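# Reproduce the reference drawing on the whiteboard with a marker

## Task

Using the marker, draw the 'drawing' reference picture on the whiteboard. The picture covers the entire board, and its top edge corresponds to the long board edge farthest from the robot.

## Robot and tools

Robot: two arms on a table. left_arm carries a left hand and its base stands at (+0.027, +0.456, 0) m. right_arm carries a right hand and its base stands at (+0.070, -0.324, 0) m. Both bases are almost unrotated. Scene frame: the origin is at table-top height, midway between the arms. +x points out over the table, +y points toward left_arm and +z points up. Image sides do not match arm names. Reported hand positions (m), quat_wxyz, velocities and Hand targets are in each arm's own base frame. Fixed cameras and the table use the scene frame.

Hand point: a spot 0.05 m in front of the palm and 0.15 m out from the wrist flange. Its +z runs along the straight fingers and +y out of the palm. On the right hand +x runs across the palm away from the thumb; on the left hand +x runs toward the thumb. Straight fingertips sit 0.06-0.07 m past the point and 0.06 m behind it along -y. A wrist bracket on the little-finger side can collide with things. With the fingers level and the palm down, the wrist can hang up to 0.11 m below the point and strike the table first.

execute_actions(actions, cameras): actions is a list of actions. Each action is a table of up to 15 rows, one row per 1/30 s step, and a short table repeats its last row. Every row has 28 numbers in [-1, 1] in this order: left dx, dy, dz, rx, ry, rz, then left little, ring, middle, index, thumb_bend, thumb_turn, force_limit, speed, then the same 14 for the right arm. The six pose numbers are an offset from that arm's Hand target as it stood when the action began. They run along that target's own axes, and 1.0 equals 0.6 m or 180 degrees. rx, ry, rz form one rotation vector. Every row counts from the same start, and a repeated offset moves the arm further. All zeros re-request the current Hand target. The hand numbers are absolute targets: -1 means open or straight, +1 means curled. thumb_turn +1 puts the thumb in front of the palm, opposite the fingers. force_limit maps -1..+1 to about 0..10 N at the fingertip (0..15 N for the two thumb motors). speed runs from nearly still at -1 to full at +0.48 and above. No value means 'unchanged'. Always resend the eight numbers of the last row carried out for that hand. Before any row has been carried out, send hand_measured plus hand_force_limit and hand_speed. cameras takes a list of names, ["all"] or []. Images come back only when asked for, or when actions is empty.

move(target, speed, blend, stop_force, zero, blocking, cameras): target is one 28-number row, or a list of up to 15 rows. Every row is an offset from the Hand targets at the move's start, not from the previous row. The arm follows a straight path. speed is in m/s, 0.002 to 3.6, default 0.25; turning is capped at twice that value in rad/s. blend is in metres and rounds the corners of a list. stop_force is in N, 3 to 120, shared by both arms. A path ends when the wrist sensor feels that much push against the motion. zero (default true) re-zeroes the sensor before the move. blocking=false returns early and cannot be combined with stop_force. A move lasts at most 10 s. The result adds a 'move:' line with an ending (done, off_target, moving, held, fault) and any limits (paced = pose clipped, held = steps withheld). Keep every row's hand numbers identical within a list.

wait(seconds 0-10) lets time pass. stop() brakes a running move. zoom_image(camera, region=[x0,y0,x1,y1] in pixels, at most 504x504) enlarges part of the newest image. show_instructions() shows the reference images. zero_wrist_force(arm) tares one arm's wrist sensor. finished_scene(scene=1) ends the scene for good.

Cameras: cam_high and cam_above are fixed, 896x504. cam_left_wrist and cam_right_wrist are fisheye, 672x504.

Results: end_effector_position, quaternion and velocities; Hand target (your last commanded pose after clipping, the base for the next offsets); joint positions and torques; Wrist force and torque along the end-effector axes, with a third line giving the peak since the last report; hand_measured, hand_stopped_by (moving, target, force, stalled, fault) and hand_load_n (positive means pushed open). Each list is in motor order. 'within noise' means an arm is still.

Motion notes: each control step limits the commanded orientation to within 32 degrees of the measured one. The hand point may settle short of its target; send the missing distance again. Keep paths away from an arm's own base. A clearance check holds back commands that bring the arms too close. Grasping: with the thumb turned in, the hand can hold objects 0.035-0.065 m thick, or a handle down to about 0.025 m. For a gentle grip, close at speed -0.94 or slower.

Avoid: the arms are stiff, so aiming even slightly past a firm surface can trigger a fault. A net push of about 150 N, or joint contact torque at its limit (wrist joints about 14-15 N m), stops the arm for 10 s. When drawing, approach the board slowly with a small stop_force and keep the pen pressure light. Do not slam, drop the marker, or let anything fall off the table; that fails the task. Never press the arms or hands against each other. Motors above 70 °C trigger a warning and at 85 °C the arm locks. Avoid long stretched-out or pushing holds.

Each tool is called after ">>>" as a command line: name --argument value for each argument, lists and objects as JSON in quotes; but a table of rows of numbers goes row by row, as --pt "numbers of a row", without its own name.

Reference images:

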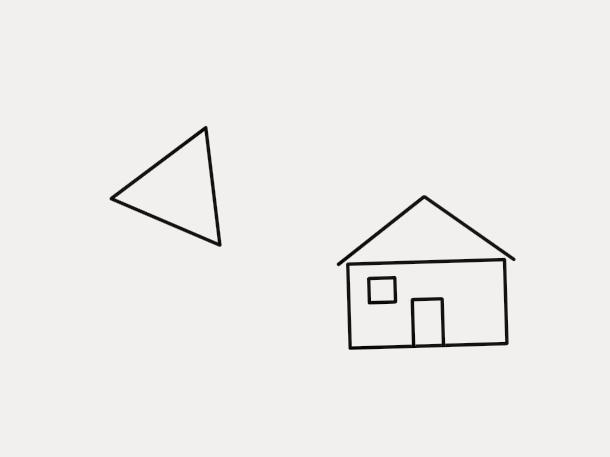

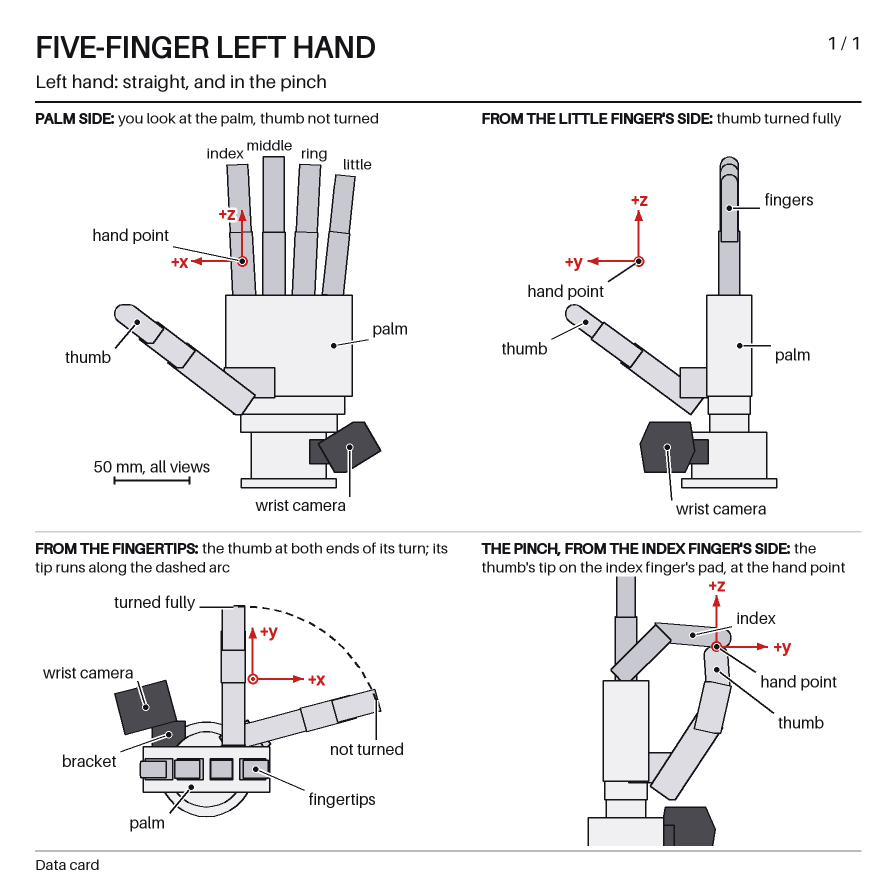

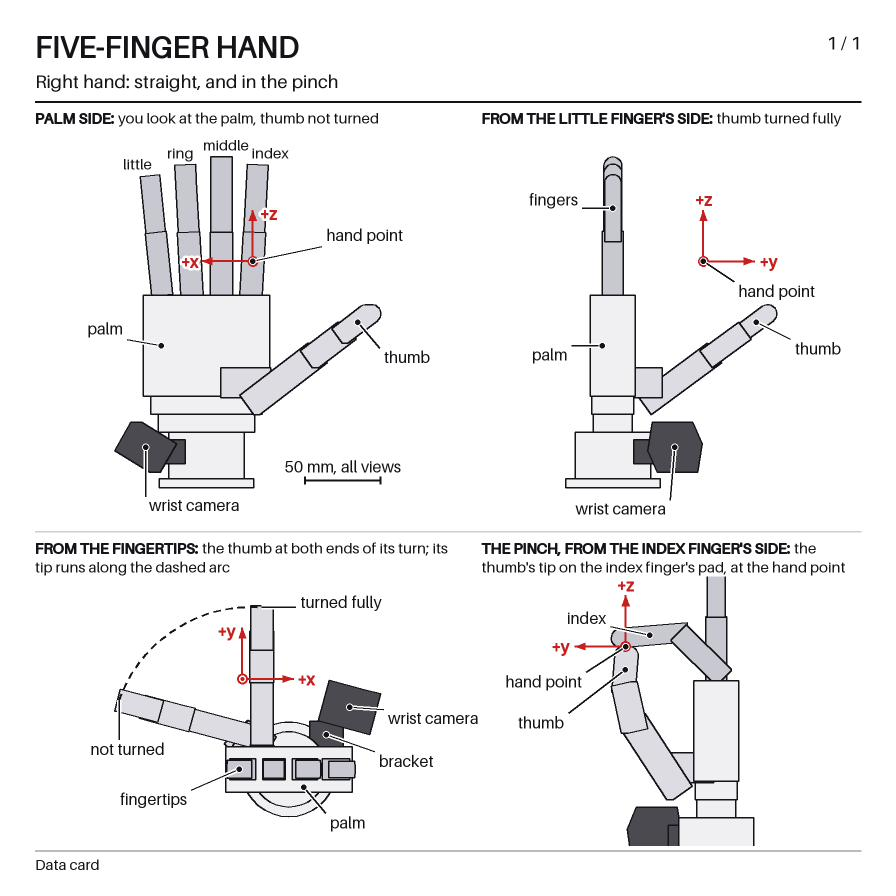

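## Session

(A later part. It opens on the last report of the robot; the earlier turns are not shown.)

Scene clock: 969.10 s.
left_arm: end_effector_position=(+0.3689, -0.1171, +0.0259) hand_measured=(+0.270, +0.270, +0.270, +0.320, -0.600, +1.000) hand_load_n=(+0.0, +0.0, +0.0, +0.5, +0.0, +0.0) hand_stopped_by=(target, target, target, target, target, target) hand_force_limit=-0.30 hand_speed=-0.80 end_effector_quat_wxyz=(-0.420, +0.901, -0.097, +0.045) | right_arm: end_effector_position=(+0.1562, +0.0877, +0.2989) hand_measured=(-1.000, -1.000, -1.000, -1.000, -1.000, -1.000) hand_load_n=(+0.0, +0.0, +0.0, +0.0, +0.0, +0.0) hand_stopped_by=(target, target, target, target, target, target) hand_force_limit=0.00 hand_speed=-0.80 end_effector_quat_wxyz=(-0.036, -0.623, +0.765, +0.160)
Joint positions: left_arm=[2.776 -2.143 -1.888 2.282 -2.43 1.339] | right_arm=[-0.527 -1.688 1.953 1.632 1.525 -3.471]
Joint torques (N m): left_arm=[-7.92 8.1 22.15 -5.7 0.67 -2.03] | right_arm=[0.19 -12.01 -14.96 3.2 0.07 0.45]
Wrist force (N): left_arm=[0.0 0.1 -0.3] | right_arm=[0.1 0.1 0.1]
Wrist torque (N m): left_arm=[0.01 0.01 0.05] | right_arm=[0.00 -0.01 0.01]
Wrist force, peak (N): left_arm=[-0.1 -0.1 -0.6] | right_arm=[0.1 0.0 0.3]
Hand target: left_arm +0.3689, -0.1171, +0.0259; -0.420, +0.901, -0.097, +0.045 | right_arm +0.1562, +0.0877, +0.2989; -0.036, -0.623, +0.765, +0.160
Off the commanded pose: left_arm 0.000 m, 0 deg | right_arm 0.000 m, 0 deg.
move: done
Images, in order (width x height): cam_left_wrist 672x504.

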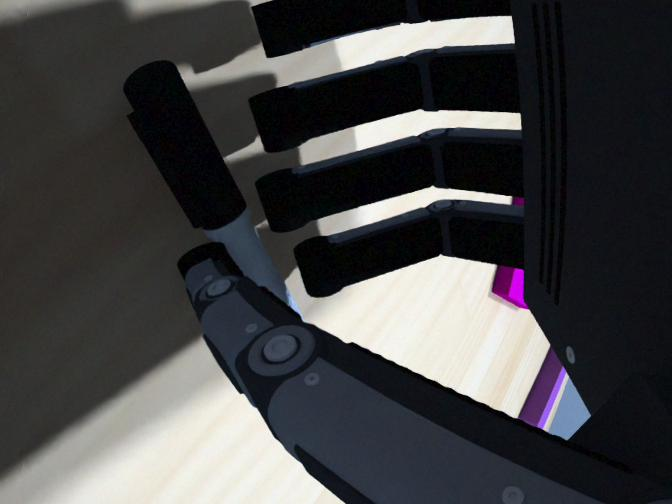

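>>> move --target '[0,0.0077,-0.003,0,0,0,0.27,0.27,0.27,0.32,-0.45,1,-0.3,-0.8,0,0,0,0,0,0,-1,-1,-1,-1,-1,-1,0,-0.8]' --speed 0.02 --stop_force 4 --cameras '["cam_left_wrist"]'

>>> zoom_image --camera "cam_left_wrist" --region '[60, 0, 400, 400]'

Scene clock: 978.67 s.
left_arm: end_effector_position=(+0.3682, -0.1203, +0.0241) hand_measured=(+0.270, +0.270, +0.270, +0.320, -0.482, +1.000) hand_load_n=(+0.0, +0.0, +3.5, +0.5, +6.5, -0.5) hand_stopped_by=(target, target, target, target, force, target) hand_force_limit=-0.30 hand_speed=-0.80 end_effector_quat_wxyz=(-0.420, +0.901, -0.097, +0.045) | right_arm: end_effector_position=(+0.1562, +0.0877, +0.2989) hand_measured=(-1.000, -1.000, -1.000, -1.000, -1.000, -1.000) hand_load_n=(+0.0, +0.0, +0.0, +0.0, +0.0, +0.0) hand_stopped_by=(target, target, target, target, target, target) hand_force_limit=0.00 hand_speed=-0.80 end_effector_quat_wxyz=(-0.036, -0.623, +0.765, +0.160)
Joint positions: left_arm=[2.767 -2.151 -1.884 2.276 -2.428 1.326] | right_arm=[-0.527 -1.688 1.953 1.632 1.525 -3.471]
Joint torques (N m): left_arm=[3.24 62.19 1.22 0.43 -2.28 1.7] | right_arm=[-0.51 -12.22 -15.82 3.43 0.02 0.54]
Wrist force (N): left_arm=[-0.6 -3.5 -2.1] | right_arm=[0.0 -0.1 -0.1]
Wrist torque (N m): left_arm=[-0.16 -0.06 0.14] | right_arm=[-0.01 0.00 0.00]
Wrist force, peak (N): left_arm=[-0.3 -7.9 -3.4] | right_arm=[0.3 0.1 0.0]
Hand target: left_arm +0.3682, -0.1203, +0.0241; -0.420, +0.901, -0.097, +0.045 (not the last commanded pose) | right_arm +0.1562, +0.0877, +0.2989; -0.036, -0.623, +0.765, +0.160
Off the commanded pose: left_arm 0.001 m, 0 deg | right_arm 0.000 m, 0 deg.
move: contact (left_arm)
Images, in order (width x height): cam_left_wrist 672x504.

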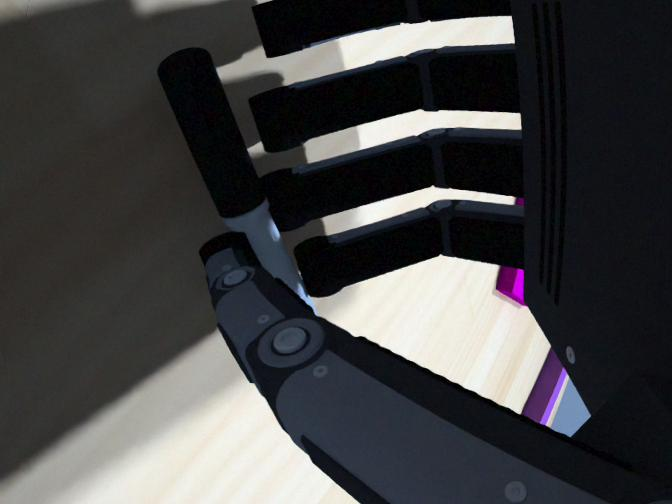

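Scaled by 1.260 from the camera's 672x504 image, which has a finer 960x720 frame.

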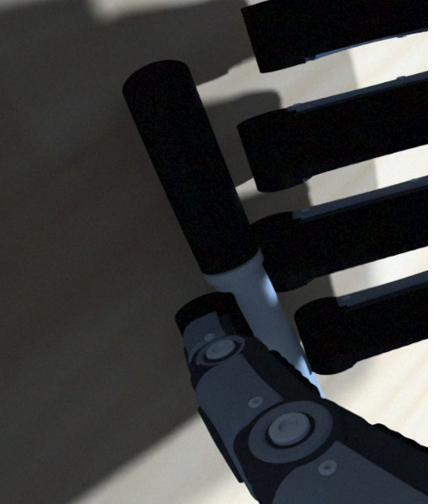

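>>> move --target '[0,-0.0026,-0.0021,0,0,0,0.27,0.27,0.27,0.6,-0.48,1,0,-0.9,0,0,0,0,0,0,-1,-1,-1,-1,-1,-1,0,-0.8]' --speed 0.02 --cameras '["cam_left_wrist"]'

>>> zoom_image --camera "cam_left_wrist" --region '[60, 0, 400, 400]'

Scene clock: 990.07 s.
left_arm: end_effector_position=(+0.3682, -0.1203, +0.0261) hand_measured=(+0.270, +0.270, +0.270, +0.600, -0.484, +1.000) hand_load_n=(+0.0, +0.0, +4.0, +0.0, +5.0, +1.0) hand_stopped_by=(target, target, target, target, force, target) hand_force_limit=0.00 hand_speed=-0.90 end_effector_quat_wxyz=(-0.420, +0.901, -0.097, +0.045) | right_arm: end_effector_position=(+0.1562, +0.0877, +0.2989) hand_measured=(-1.000, -1.000, -1.000, -1.000, -1.000, -1.000) hand_load_n=(+0.0, +0.0, +0.0, +0.0, +0.0, +0.0) hand_stopped_by=(target, target, target, target, target, target) hand_force_limit=0.00 hand_speed=-0.80 end_effector_quat_wxyz=(-0.036, -0.623, +0.765, +0.160)
Joint positions: left_arm=[2.767 -2.147 -1.884 2.272 -2.428 1.326] | right_arm=[-0.527 -1.688 1.953 1.632 1.525 -3.471]
Joint torques (N m): left_arm=[3.09 63.12 22.01 -5.79 -3 1.69] | right_arm=[-0.31 -12.26 -14.86 3.38 0.07 0.55]
Wrist force (N): left_arm=[-0.1 0.1 -0.1] | right_arm=[0.0 0.1 0.2]
Wrist torque (N m): left_arm=[0.00 0.02 0.05] | right_arm=[-0.01 0.00 0.00]
Wrist force, peak (N): left_arm=[-0.9 -3.9 -2.3] | right_arm=[0.3 0.1 0.4]
Hand target: left_arm +0.3682, -0.1203, +0.0261; -0.420, +0.901, -0.097, +0.045 | right_arm +0.1562, +0.0877, +0.2989; -0.036, -0.623, +0.765, +0.160
Off the commanded pose: left_arm 0.000 m, 0 deg | right_arm 0.000 m, 0 deg.
move: done
Images, in order (width x height): cam_left_wrist 672x504.

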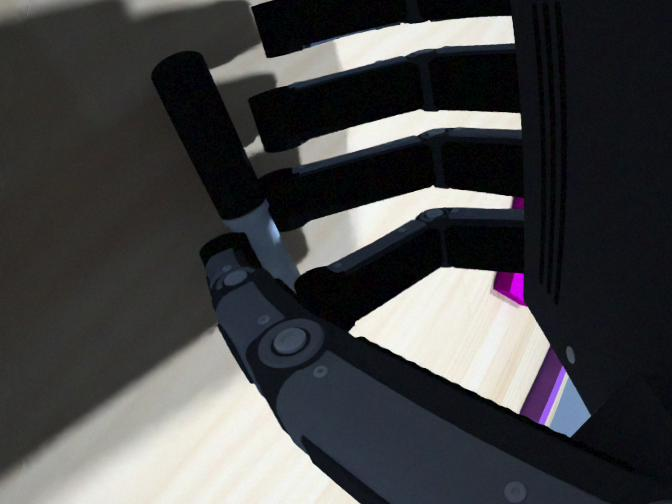

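Scaled by 1.260 from the camera's 672x504 image, which has a finer 960x720 frame.

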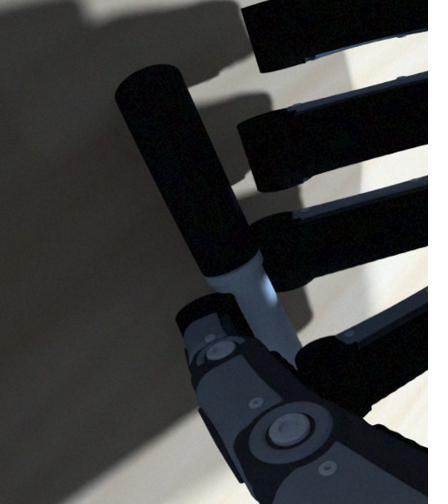

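>>> move --target '[0,-0.0383,-0.0322,0,0,0,0.27,0.27,0.27,0.2,-0.48,1,0,-0.8,0,0,0,0,0,0,-1,-1,-1,-1,-1,-1,0,-0.8]' --speed 0.03 --cameras '["cam_left_wrist","cam_high"]'

>>> zoom_image --camera "cam_left_wrist" --region '[60, 0, 400, 400]'

Scene clock: 1015.57 s.
left_arm: end_effector_position=(+0.3682, -0.1203, +0.0560) hand_measured=(+0.270, +0.270, +0.270, +0.200, -0.484, +1.000) hand_load_n=(+0.0, +0.0, +4.0, +0.0, +5.0, +0.5) hand_stopped_by=(target, target, target, target, force, target) hand_force_limit=0.00 hand_speed=-0.80 end_effector_quat_wxyz=(-0.420, +0.901, -0.097, +0.045) | right_arm: end_effector_position=(+0.1562, +0.0877, +0.2989) hand_measured=(-1.000, -1.000, -1.000, -1.000, -1.000, -1.000) hand_load_n=(+0.0, +0.0, +0.0, +0.0, +0.0, +0.0) hand_stopped_by=(target, target, target, target, target, target) hand_force_limit=0.00 hand_speed=-0.80 end_effector_quat_wxyz=(-0.036, -0.623, +0.765, +0.160)
Joint positions: left_arm=[2.767 -2.091 -1.871 2.203 -2.428 1.326] | right_arm=[-0.527 -1.688 1.953 1.632 1.525 -3.471]
Joint torques (N m): left_arm=[-5.2 61.6 23.35 -5.65 -2.45 -1.79] | right_arm=[0.81 -11.15 -16.85 3.33 -0.06 0.69]
Wrist force (N): left_arm=[-0.2 0.1 -0.3] | right_arm=[0.0 -0.1 0.1]
Wrist torque (N m): left_arm=[0.00 0.03 0.04] | right_arm=[-0.02 0.00 0.00]
Wrist force, peak (N): left_arm=[-0.1 0.2 -0.5] | right_arm=[0.3 0.1 -0.1]
Hand target: left_arm +0.3682, -0.1203, +0.0561; -0.420, +0.901, -0.097, +0.045 | right_arm +0.1562, +0.0877, +0.2989; -0.036, -0.623, +0.765, +0.160
Off the commanded pose: left_arm 0.000 m, 0 deg | right_arm 0.000 m, 0 deg.
move: done
Images, in order (width x height): cam_high 896x504, cam_left_wrist 672x504.

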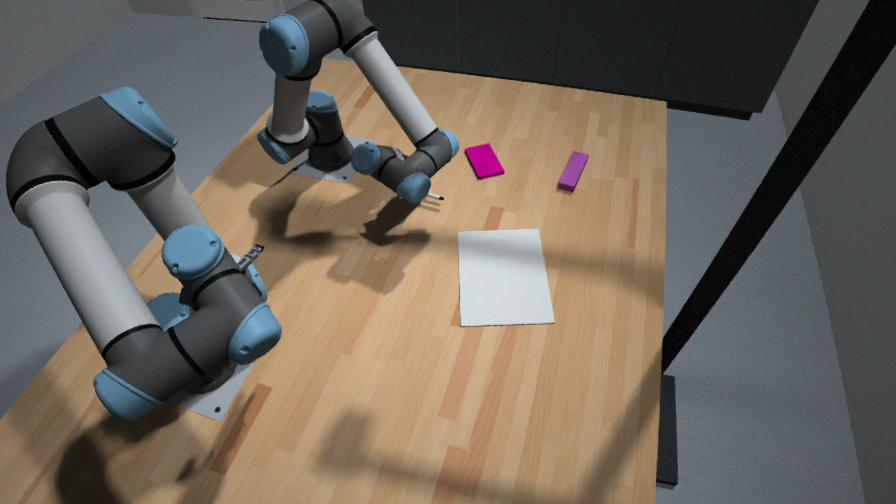

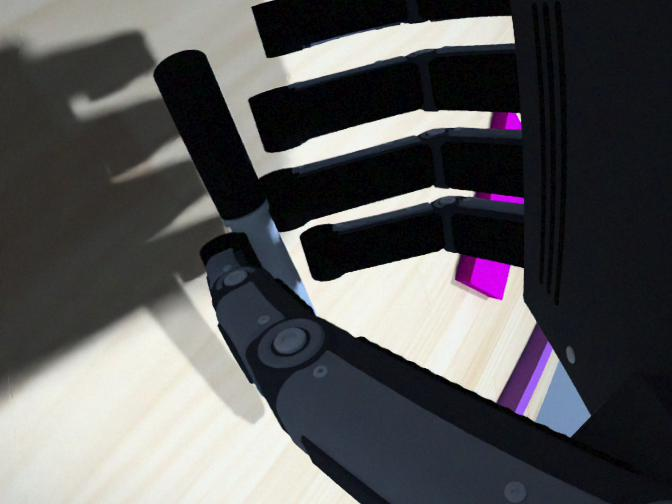

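Scaled by 1.260 from the camera's 672x504 image, which has a finer 960x720 frame.

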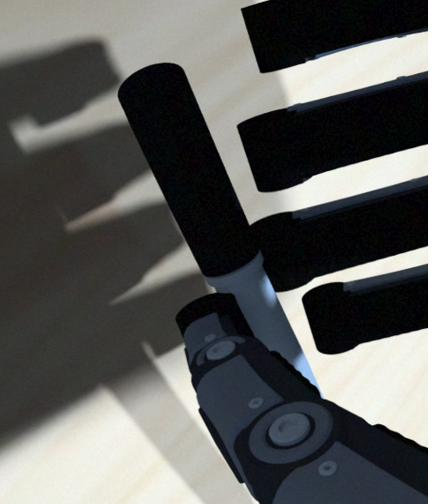

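>>> move --target '[0.0225,0.0427,-0.1805,0,0.3307,0.2776,0.27,0.27,0.27,0.2,-0.48,1,0,-0.8,0,0,0,0,0,0,-1,-1,-1,-1,-1,-1,0,-0.8]' --speed 0.2 --cameras '["cam_left_wrist","cam_high"]'

>>> zoom_image --camera "cam_high" --region '[330, 130, 500, 260]'

Scene clock: 1066.67 s.
left_arm: end_effector_position=(+0.3603, -0.2204, +0.1061) hand_measured=(+0.270, +0.270, +0.270, +0.200, -0.484, +1.000) hand_load_n=(+0.0, +0.0, +3.5, +0.0, +5.0, +1.0) hand_stopped_by=(target, target, target, target, force, target) hand_force_limit=0.00 hand_speed=-0.80 end_effector_quat_wxyz=(-0.299, +0.641, -0.641, +0.298) | right_arm: end_effector_position=(+0.1562, +0.0877, +0.2989) hand_measured=(-1.000, -1.000, -1.000, -1.000, -1.000, -1.000) hand_load_n=(+0.0, +0.0, +0.0, +0.0, +0.0, +0.0) hand_stopped_by=(target, target, target, target, target, target) hand_force_limit=0.00 hand_speed=-0.80 end_effector_quat_wxyz=(-0.036, -0.623, +0.765, +0.160)
Joint positions: left_arm=[2.896 -1.51 -2.161 2.957 -1.758 2.982] | right_arm=[-0.527 -1.688 1.953 1.632 1.525 -3.471]
Joint torques (N m): left_arm=[6.76 35.6 6.03 -1.38 1.41 1.85] | right_arm=[0.15 -12.58 -15.24 3.31 0.15 0.58]
Wrist force (N): left_arm=[-0.2 0.0 -0.1] | right_arm=[0.0 0.2 0.2]
Wrist torque (N m): left_arm=[-0.02 0.03 -0.08] | right_arm=[0.01 0.00 0.01]
Wrist force, peak (N): left_arm=[0.5 0.6 -1.0] | right_arm=[0.2 0.1 0.3]
Hand target: left_arm +0.3603, -0.2204, +0.1061; -0.298, +0.641, -0.641, +0.298 | right_arm +0.1562, +0.0877, +0.2989; -0.036, -0.623, +0.765, +0.160
Off the commanded pose: left_arm 0.000 m, 0 deg | right_arm 0.000 m, 0 deg.
move: done
Images, in order (width x height): cam_high 896x504, cam_left_wrist 672x504.

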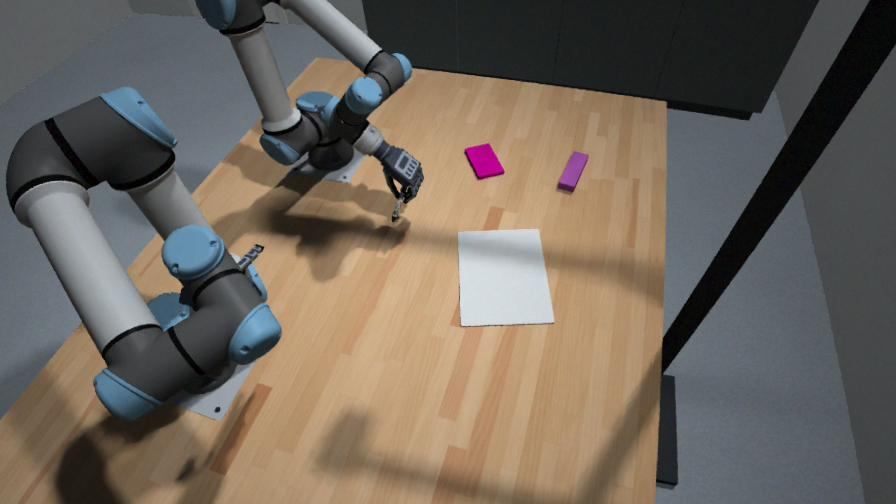

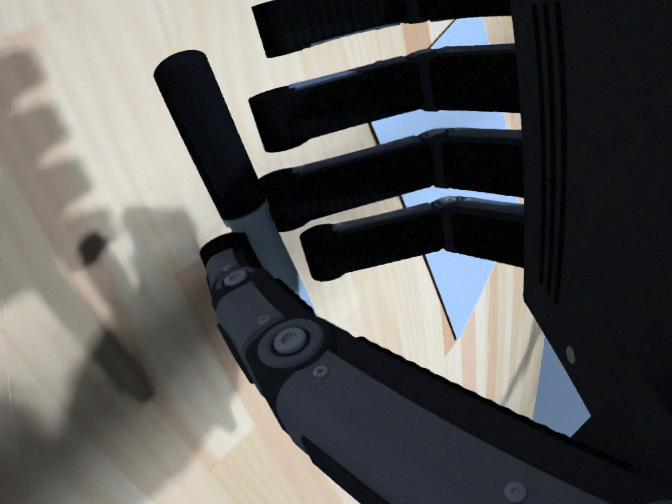

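Scaled by 2.965.

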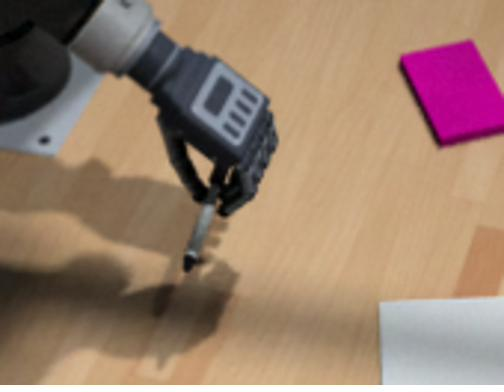

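>>> move --target '[0,0.083,0.0697,0,0,0,0.27,0.27,0.27,0.2,-0.48,1,0,-0.8,0,0,0,0,0,0,-1,-1,-1,-1,-1,-1,0,-0.8]' --speed 0.1

>>> move --target '[0,0.0319,0.0268,0,0,0,0.27,0.27,0.27,0.2,-0.48,1,0,-0.8,0,0,0,0,0,0,-1,-1,-1,-1,-1,-1,0,-0.8]' --speed 0.01 --stop_force 3 --cameras '["cam_left_wrist","cam_high"]'

>>> zoom_image --camera "cam_high" --region '[350, 150, 450, 240]'

Scene clock: 1081.80 s.
left_arm: end_effector_position=(+0.3602, -0.2203, +0.0411) hand_measured=(+0.270, +0.270, +0.270, +0.200, -0.484, +1.000) hand_load_n=(+0.0, +0.0, +4.0, +0.0, +4.5, +1.0) hand_stopped_by=(target, target, target, target, force, target) hand_force_limit=0.00 hand_speed=-0.80 end_effector_quat_wxyz=(-0.298, +0.641, -0.641, +0.298) | right_arm: end_effector_position=(+0.1562, +0.0877, +0.2989) hand_measured=(-1.000, -1.000, -1.000, -1.000, -1.000, -1.000) hand_load_n=(+0.0, +0.0, +0.0, +0.0, +0.0, +0.0) hand_stopped_by=(target, target, target, target, target, target) hand_force_limit=0.00 hand_speed=-0.80 end_effector_quat_wxyz=(-0.036, -0.623, +0.765, +0.160)
Joint positions: left_arm=[2.896 -1.623 -2.255 3.164 -1.758 2.982] | right_arm=[-0.527 -1.688 1.953 1.632 1.525 -3.471]
Joint torques (N m): left_arm=[-5.17 -4.04 4.52 1.66 -1.67 -1.52] | right_arm=[1.04 -11.69 -16.24 3.13 0.26 0.95]
Wrist force (N): left_arm=[0.1 0.0 0.0] | right_arm=[0.0 -0.1 0.1]
Wrist torque (N m): left_arm=[-0.02 -0.01 -0.07] | right_arm=[-0.02 0.01 -0.01]
Wrist force, peak (N): left_arm=[0.0 -1.1 -0.8] | right_arm=[0.3 0.3 0.0]
Hand target: left_arm +0.3602, -0.2203, +0.0410; -0.298, +0.641, -0.641, +0.298 | right_arm +0.1562, +0.0877, +0.2989; -0.036, -0.623, +0.765, +0.160
Off the commanded pose: left_arm 0.000 m, 0 deg | right_arm 0.000 m, 0 deg.
move: done

Scene clock: 1085.00 s.
left_arm: end_effector_position=(+0.3602, -0.2203, +0.0214) hand_measured=(+0.270, +0.270, +0.270, +0.200, -0.484, +1.000) hand_load_n=(+0.0, +0.0, +4.0, +0.0, +5.0, +1.0) hand_stopped_by=(target, target, target, target, force, target) hand_force_limit=0.00 hand_speed=-0.80 end_effector_quat_wxyz=(-0.298, +0.641, -0.641, +0.298) | right_arm: end_effector_position=(+0.1562, +0.0877, +0.2989) hand_measured=(-1.000, -1.000, -1.000, -1.000, -1.000, -1.000) hand_load_n=(+0.0, +0.0, +0.0, +0.0, +0.0, +0.0) hand_stopped_by=(target, target, target, target, target, target) hand_force_limit=0.00 hand_speed=-0.80 end_effector_quat_wxyz=(-0.036, -0.623, +0.765, +0.160)
Joint positions: left_arm=[2.896 -1.665 -2.278 3.229 -1.758 2.982] | right_arm=[-0.527 -1.688 1.953 1.632 1.525 -3.471]
Joint torques (N m): left_arm=[-3 38.95 26.08 -2.64 -1.14 -1.32] | right_arm=[0.08 -11.44 -15.82 3.51 0 0.83]
Wrist force (N): left_arm=[-0.2 -2.1 -0.8] | right_arm=[0.0 0.2 0.2]
Wrist torque (N m): left_arm=[-0.13 0.02 -0.04] | right_arm=[0.02 0.00 0.01]
Wrist force, peak (N): left_arm=[-0.7 -5.1 -3.6] | right_arm=[0.1 -0.2 0.4]
Hand target: left_arm +0.3602, -0.2203, +0.0214; -0.298, +0.641, -0.641, +0.298 (not the last commanded pose) | right_arm +0.1562, +0.0877, +0.2989; -0.036, -0.623, +0.765, +0.160
Off the commanded pose: left_arm 0.005 m, 0 deg | right_arm 0.000 m, 0 deg.
move: contact (left_arm)
Images, in order (width x height): cam_high 896x504, cam_left_wrist 672x504.

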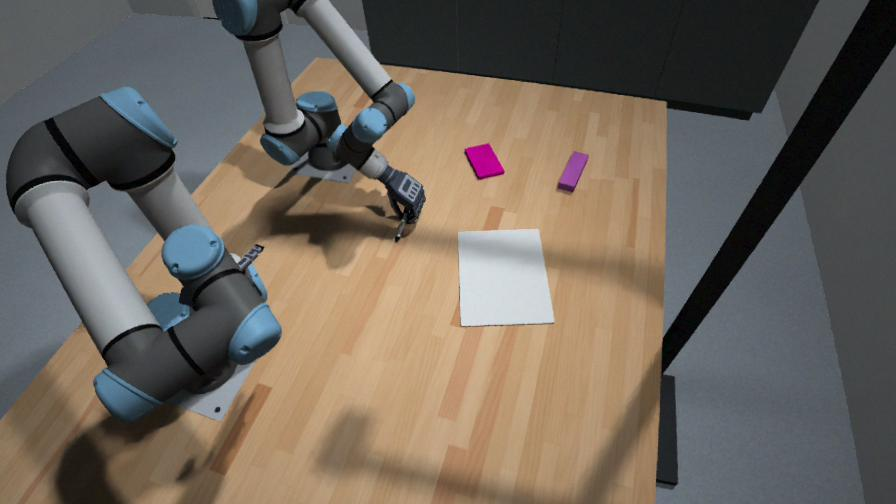

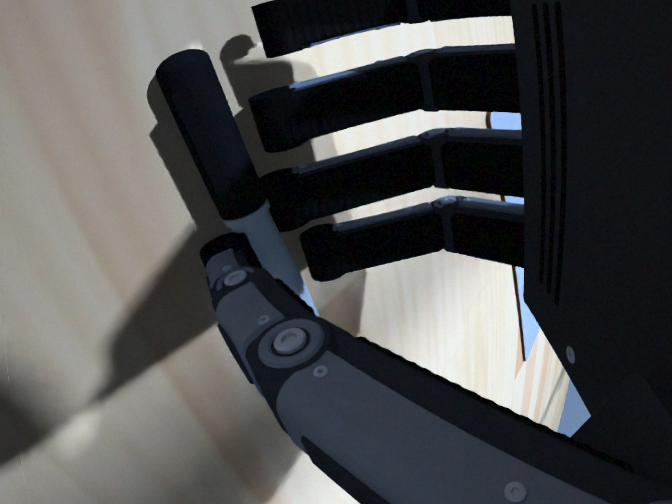

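Scaled by 5.040.

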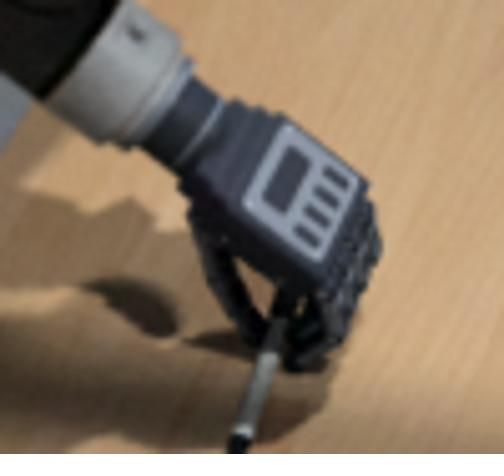

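>>> move --target '[0,-0.0013,-0.0011,0,0,0,0.1,0.1,0.1,0.1,-0.9,1,0,-0.8,0,0,0,0,0,0,-1,-1,-1,-1,-1,-1,0,-0.8]' --speed 0.01

>>> move --target '[0,-0.0384,-0.0322,0,0,0,0.1,0.1,0.1,0.1,-0.9,1,0,-0.8,0,0,0,0,0,0,-1,-1,-1,-1,-1,-1,0,-0.8]' --speed 0.05 --cameras '["cam_left_wrist","cam_high"]'

>>> zoom_image --camera "cam_high" --region '[350, 150, 450, 250]'

Scene clock: 1096.37 s.
left_arm: end_effector_position=(+0.3602, -0.2203, +0.0224) hand_measured=(+0.100, +0.104, +0.202, +0.102, -0.898, +1.000) hand_load_n=(+0.0, -11.0, -10.5, -6.0, -2.0, -0.5) hand_stopped_by=(target, target, stalled, target, target, target) hand_force_limit=0.00 hand_speed=-0.80 end_effector_quat_wxyz=(-0.298, +0.641, -0.641, +0.298) | right_arm: end_effector_position=(+0.1562, +0.0877, +0.2989) hand_measured=(-1.000, -1.000, -1.000, -1.000, -1.000, -1.000) hand_load_n=(+0.0, +0.0, +0.0, +0.0, +0.0, +0.0) hand_stopped_by=(target, target, target, target, target, target) hand_force_limit=0.00 hand_speed=-0.80 end_effector_quat_wxyz=(-0.036, -0.623, +0.765, +0.160)
Joint positions: left_arm=[2.896 -1.663 -2.277 3.225 -1.758 2.982] | right_arm=[-0.527 -1.688 1.953 1.632 1.525 -3.471]
Joint torques (N m): left_arm=[-4.87 27.09 21.01 -1.77 -1.45 -1.56] | right_arm=[0.97 -11.9 -15.64 3.34 0.1 0.74]
Wrist force (N): left_arm=[0.2 -16.9 -24.0] | right_arm=[0.2 0.0 0.2]
Wrist torque (N m): left_arm=[-0.68 -0.60 0.30] | right_arm=[-0.01 -0.04 0.02]
Wrist force, peak (N): left_arm=[-0.4 -21.7 -30.8] | right_arm=[-0.1 0.2 0.4]
Hand target: left_arm +0.3602, -0.2203, +0.0224; -0.298, +0.641, -0.641, +0.298 | right_arm +0.1562, +0.0877, +0.2989; -0.036, -0.623, +0.765, +0.160
Off the commanded pose: left_arm 0.000 m, 0 deg | right_arm 0.000 m, 0 deg.
move: done

Scene clock: 1097.40 s.
left_arm: end_effector_position=(+0.3602, -0.2204, +0.0524) hand_measured=(+0.100, +0.104, +0.202, +0.102, -0.898, +1.000) hand_load_n=(+0.0, +0.0, +0.0, +0.0, +0.0, +0.0) hand_stopped_by=(target, target, stalled, target, target, target) hand_force_limit=0.00 hand_speed=-0.80 end_effector_quat_wxyz=(-0.298, +0.641, -0.641, +0.298) | right_arm: end_effector_position=(+0.1562, +0.0877, +0.2989) hand_measured=(-1.000, -1.000, -1.000, -1.000, -1.000, -1.000) hand_load_n=(+0.0, +0.0, +0.0, +0.0, +0.0, +0.0) hand_stopped_by=(target, target, target, target, target, target) hand_force_limit=0.00 hand_speed=-0.80 end_effector_quat_wxyz=(-0.036, -0.623, +0.765, +0.160)
Joint positions: left_arm=[2.896 -1.6 -2.241 3.126 -1.758 2.982] | right_arm=[-0.527 -1.688 1.953 1.632 1.525 -3.471]
Joint torques (N m): left_arm=[2.94 37.95 30.02 -2.52 -0.28 -0.97] | right_arm=[0.44 -11.98 -15.94 3.58 0.03 0.88]
Wrist force (N): left_arm=[-0.1 0.0 -0.1] | right_arm=[0.1 -0.1 0.1]
Wrist torque (N m): left_arm=[-0.01 0.02 -0.08] | right_arm=[-0.02 -0.02 0.01]
Wrist force, peak (N): left_arm=[0.3 -16.8 -23.8] | right_arm=[0.2 0.0 0.3]
Hand target: left_arm +0.3602, -0.2203, +0.0524; -0.298, +0.641, -0.641, +0.298 | right_arm +0.1562, +0.0877, +0.2989; -0.036, -0.623, +0.765, +0.160
Off the commanded pose: left_arm 0.000 m, 0 deg | right_arm 0.000 m, 0 deg.
move: done
Images, in order (width x height): cam_high 896x504, cam_left_wrist 672x504.

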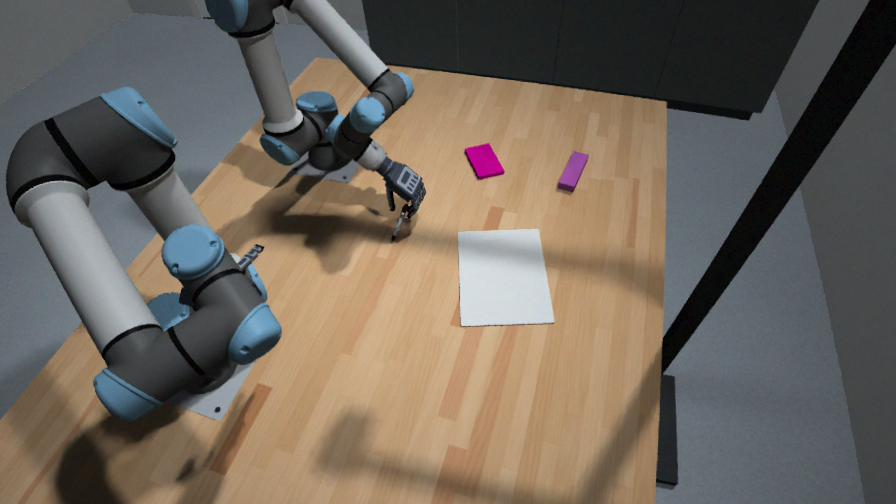

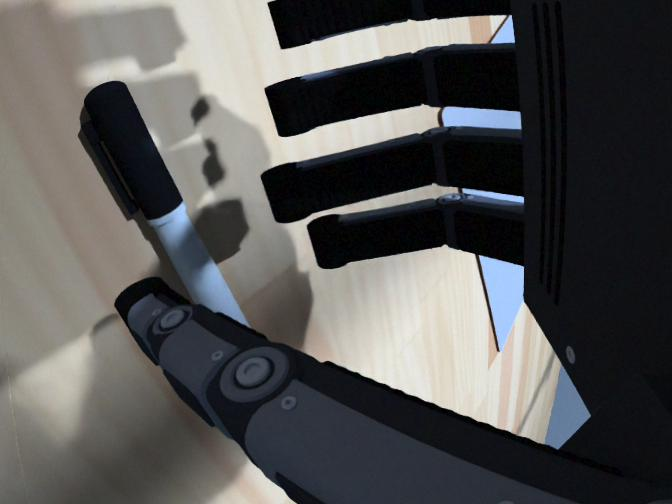

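Scaled by 5.040.

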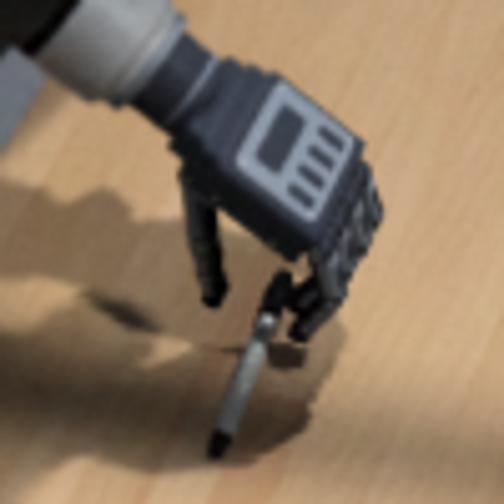

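>>> move --target '[0.0162,0.0033,-0.0107,0.1111,-0.0339,-0.0196,-0.1,-0.1,-0.1,-0.1,-0.6,1,0,-0.8,0,0,0,0,0,0,-1,-1,-1,-1,-1,-1,0,-0.8]' --speed 0.1 --cameras '["cam_left_wrist","cam_high"]'

>>> zoom_image --camera "cam_high" --region '[340, 150, 450, 260]'

Scene clock: 1168.30 s.
left_arm: end_effector_position=(+0.3540, -0.2301, +0.0551) hand_measured=(-0.100, -0.100, -0.100, -0.100, -0.600, +1.000) hand_load_n=(+0.0, +0.0, +0.0, +0.0, +0.0, +0.0) hand_stopped_by=(target, target, target, target, target, target) hand_force_limit=0.00 hand_speed=-0.80 end_effector_quat_wxyz=(-0.429, +0.614, -0.543, +0.380) | right_arm: end_effector_position=(+0.1562, +0.0877, +0.2989) hand_measured=(-1.000, -1.000, -1.000, -1.000, -1.000, -1.000) hand_load_n=(+0.0, +0.0, +0.0, +0.0, +0.0, +0.0) hand_stopped_by=(target, target, target, target, target, target) hand_force_limit=0.00 hand_speed=-0.80 end_effector_quat_wxyz=(-0.036, -0.623, +0.765, +0.160)
Joint positions: left_arm=[2.647 -1.606 -2.402 3.587 -2.145 2.904] | right_arm=[-0.527 -1.688 1.953 1.632 1.525 -3.471]
Joint torques (N m): left_arm=[-9.27 -3.67 3.91 2.13 -2.1 1.69] | right_arm=[-0.22 -11.61 -16.15 3.66 0.27 0.86]
Wrist force (N): left_arm=[-0.4 -0.3 -0.1] | right_arm=[0.1 -0.2 0.1]
Wrist torque (N m): left_arm=[-0.03 0.12 0.06] | right_arm=[-0.03 -0.03 0.01]
Wrist force, peak (N): left_arm=[-1.8 -1.2 0.6] | right_arm=[0.1 0.4 0.2]
Hand target: left_arm +0.3540, -0.2301, +0.0551; -0.429, +0.614, -0.543, +0.380 | right_arm +0.1562, +0.0877, +0.2989; -0.036, -0.623, +0.765, +0.160
Off the commanded pose: left_arm 0.000 m, 0 deg | right_arm 0.000 m, 0 deg.
move: done
Images, in order (width x height): cam_high 896x504, cam_left_wrist 672x504.

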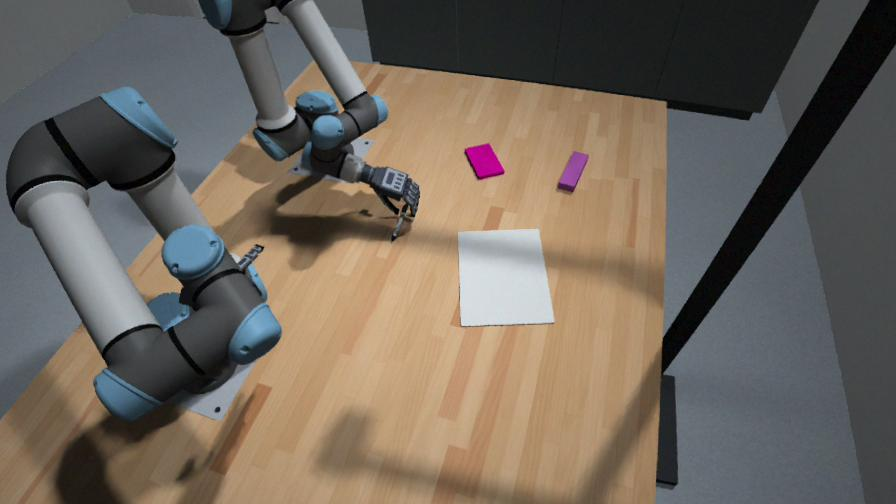

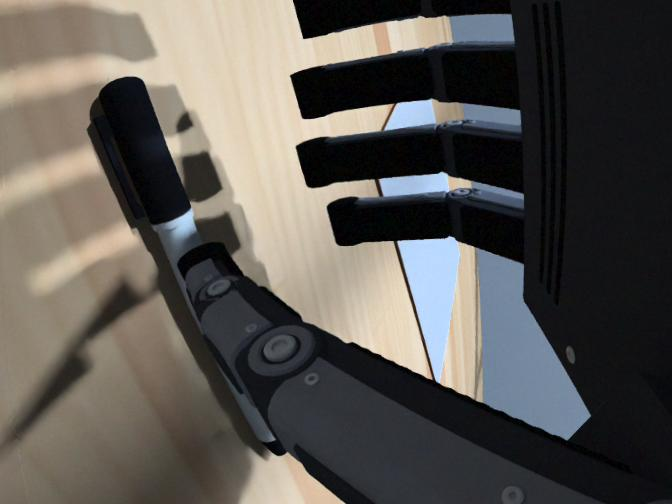

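Scaled by 4.582.

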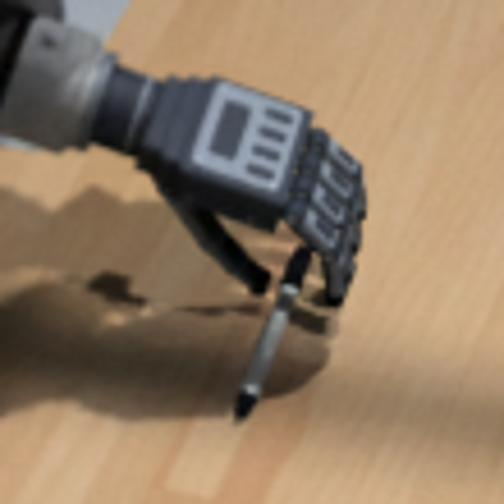

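>>> move --target '[0,0.017,-0.008,0,0,0,-0.1,-0.1,-0.1,-0.1,-0.6,1,0,-0.8,0,0,0,0,0,0,-1,-1,-1,-1,-1,-1,0,-0.8]' --speed 0.05 --cameras '["cam_left_wrist","cam_high"]'

>>> zoom_image --camera "cam_high" --region '[370, 180, 430, 250]'

Scene clock: 1197.50 s.
left_arm: end_effector_position=(+0.3461, -0.2310, +0.0472) hand_measured=(-0.100, -0.100, -0.100, -0.100, -0.600, +1.000) hand_load_n=(+0.0, +0.0, +0.0, +0.0, +0.0, +0.0) hand_stopped_by=(target, target, target, target, target, target) hand_force_limit=0.00 hand_speed=-0.80 end_effector_quat_wxyz=(-0.429, +0.614, -0.543, +0.380) | right_arm: end_effector_position=(+0.1562, +0.0877, +0.2989) hand_measured=(-1.000, -1.000, -1.000, -1.000, -1.000, -1.000) hand_load_n=(+0.0, +0.0, +0.0, +0.0, +0.0, +0.0) hand_stopped_by=(target, target, target, target, target, target) hand_force_limit=0.00 hand_speed=-0.80 end_effector_quat_wxyz=(-0.036, -0.623, +0.765, +0.160)
Joint positions: left_arm=[2.626 -1.621 -2.419 3.613 -2.164 2.893] | right_arm=[-0.527 -1.688 1.953 1.632 1.525 -3.471]
Joint torques (N m): left_arm=[-7.32 -3.63 2.5 2.34 -2.81 -2.19] | right_arm=[0.02 -11.72 -15.49 3.43 0.16 1.01]
Wrist force (N): left_arm=[-0.4 -0.3 -0.2] | right_arm=[0.0 0.2 0.2]
Wrist torque (N m): left_arm=[-0.02 0.12 0.06] | right_arm=[0.02 0.00 0.00]
Wrist force, peak (N): left_arm=[-0.4 -0.5 -0.2] | right_arm=[-0.1 0.2 0.4]
Hand target: left_arm +0.3461, -0.2310, +0.0471; -0.429, +0.614, -0.543, +0.380 | right_arm +0.1562, +0.0877, +0.2989; -0.036, -0.623, +0.765, +0.160
Off the commanded pose: left_arm 0.000 m, 0 deg | right_arm 0.000 m, 0 deg.
move: done
Images, in order (width x height): cam_high 896x504, cam_left_wrist 672x504.

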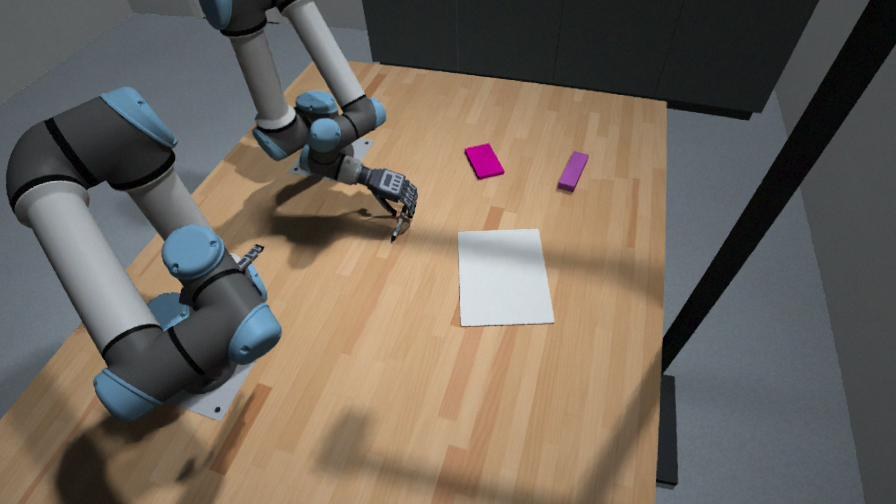

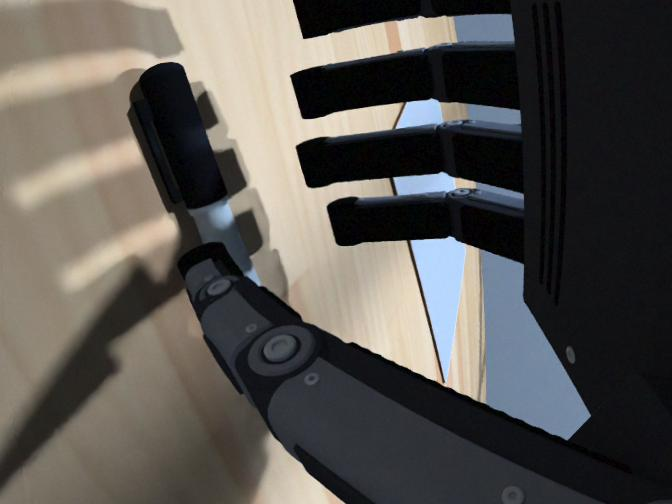

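Scaled by 7.200.

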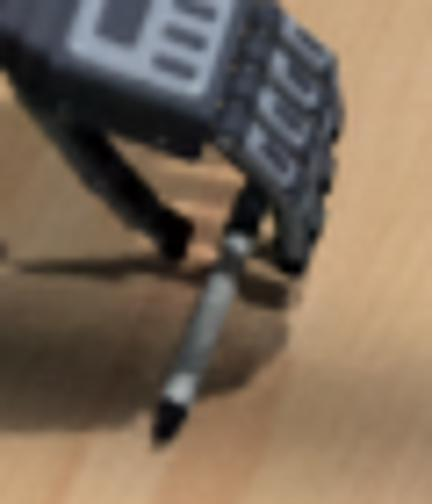

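>>> move --pt "0 0.018 -0.0007 0 0 0 -0.1 -0.1 -0.1 -0.1 -0.4 1 0 -0.8 0 0 0 0 0 0 -1 -1 -1 -1 -1 -1 0 -0.8" --pt "0 0.0322 0.0045 0 0 0 -0.1 -0.1 -0.1 -0.1 -0.3 1 0 -0.8 0 0 0 0 0 0 -1 -1 -1 -1 -1 -1 0 -0.8" --speed 0.03 --cameras '["cam_left_wrist","cam_high"]'

>>> zoom_image --camera "cam_high" --region '[370, 180, 430, 250]'

Scene clock: 1218.77 s.
left_arm: end_effector_position=(+0.3420, -0.2315, +0.0280) hand_measured=(-0.100, -0.100, -0.100, -0.100, -0.300, +1.000) hand_load_n=(+0.0, +0.0, +0.0, +0.0, +0.0, +0.0) hand_stopped_by=(target, target, target, target, target, target) hand_force_limit=0.00 hand_speed=-0.80 end_effector_quat_wxyz=(-0.429, +0.614, -0.543, +0.380) | right_arm: end_effector_position=(+0.1562, +0.0877, +0.2989) hand_measured=(-1.000, -1.000, -1.000, -1.000, -1.000, -1.000) hand_load_n=(+0.0, +0.0, +0.0, +0.0, +0.0, +0.0) hand_stopped_by=(target, target, target, target, target, target) hand_force_limit=0.00 hand_speed=-0.80 end_effector_quat_wxyz=(-0.036, -0.623, +0.765, +0.160)
Joint positions: left_arm=[2.615 -1.673 -2.442 3.686 -2.174 2.888] | right_arm=[-0.527 -1.688 1.953 1.632 1.525 -3.471]
Joint torques (N m): left_arm=[-7.95 -3.43 2.49 2.17 -2.5 1.7] | right_arm=[0.42 -11.28 -16.09 3.49 -0.01 1.02]
Wrist force (N): left_arm=[-0.4 -0.3 -0.1] | right_arm=[0.0 0.2 0.1]
Wrist torque (N m): left_arm=[-0.02 0.12 0.07] | right_arm=[0.02 -0.01 0.01]
Wrist force, peak (N): left_arm=[-0.6 -0.4 -0.1] | right_arm=[0.3 0.2 0.2]
Hand target: left_arm +0.3420, -0.2315, +0.0280; -0.429, +0.614, -0.543, +0.380 | right_arm +0.1562, +0.0877, +0.2989; -0.036, -0.623, +0.765, +0.160
Off the commanded pose: left_arm 0.000 m, 0 deg | right_arm 0.000 m, 0 deg.
move: done
Images, in order (width x height): cam_high 896x504, cam_left_wrist 672x504.

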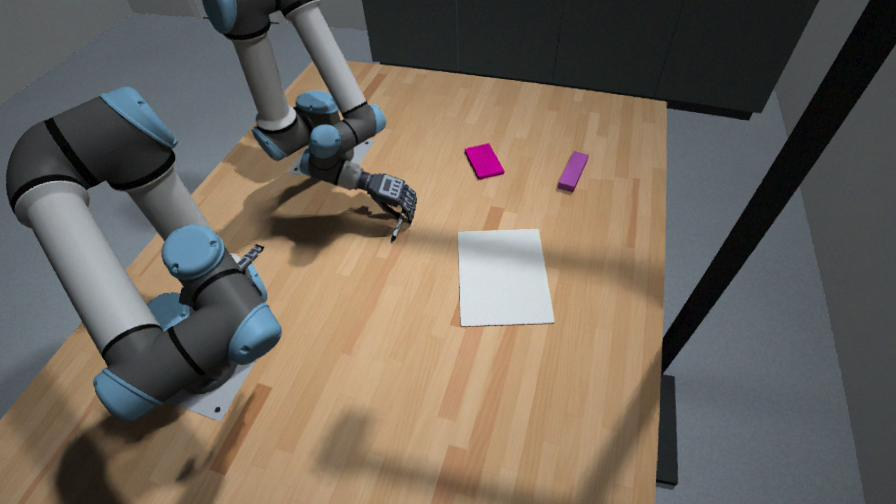

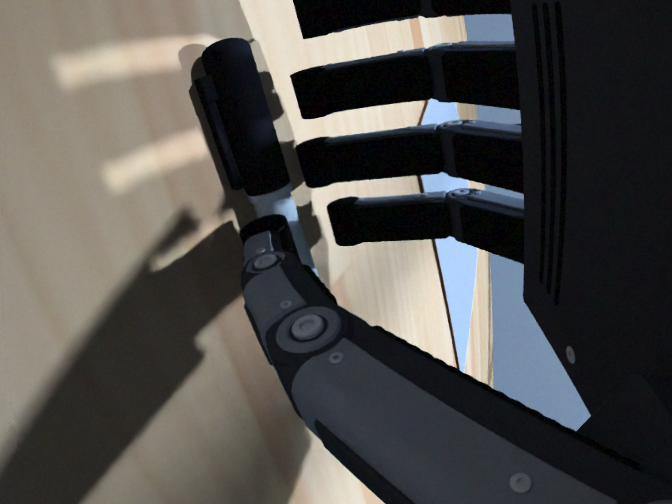

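Scaled by 7.200.

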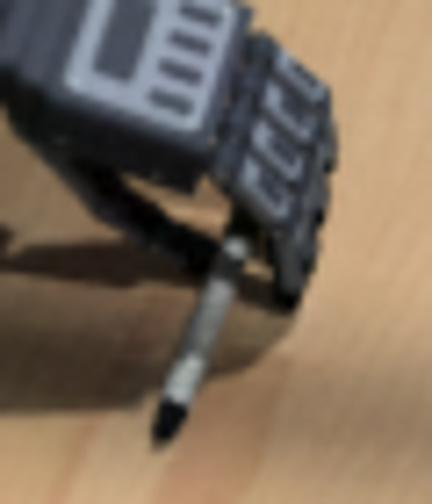

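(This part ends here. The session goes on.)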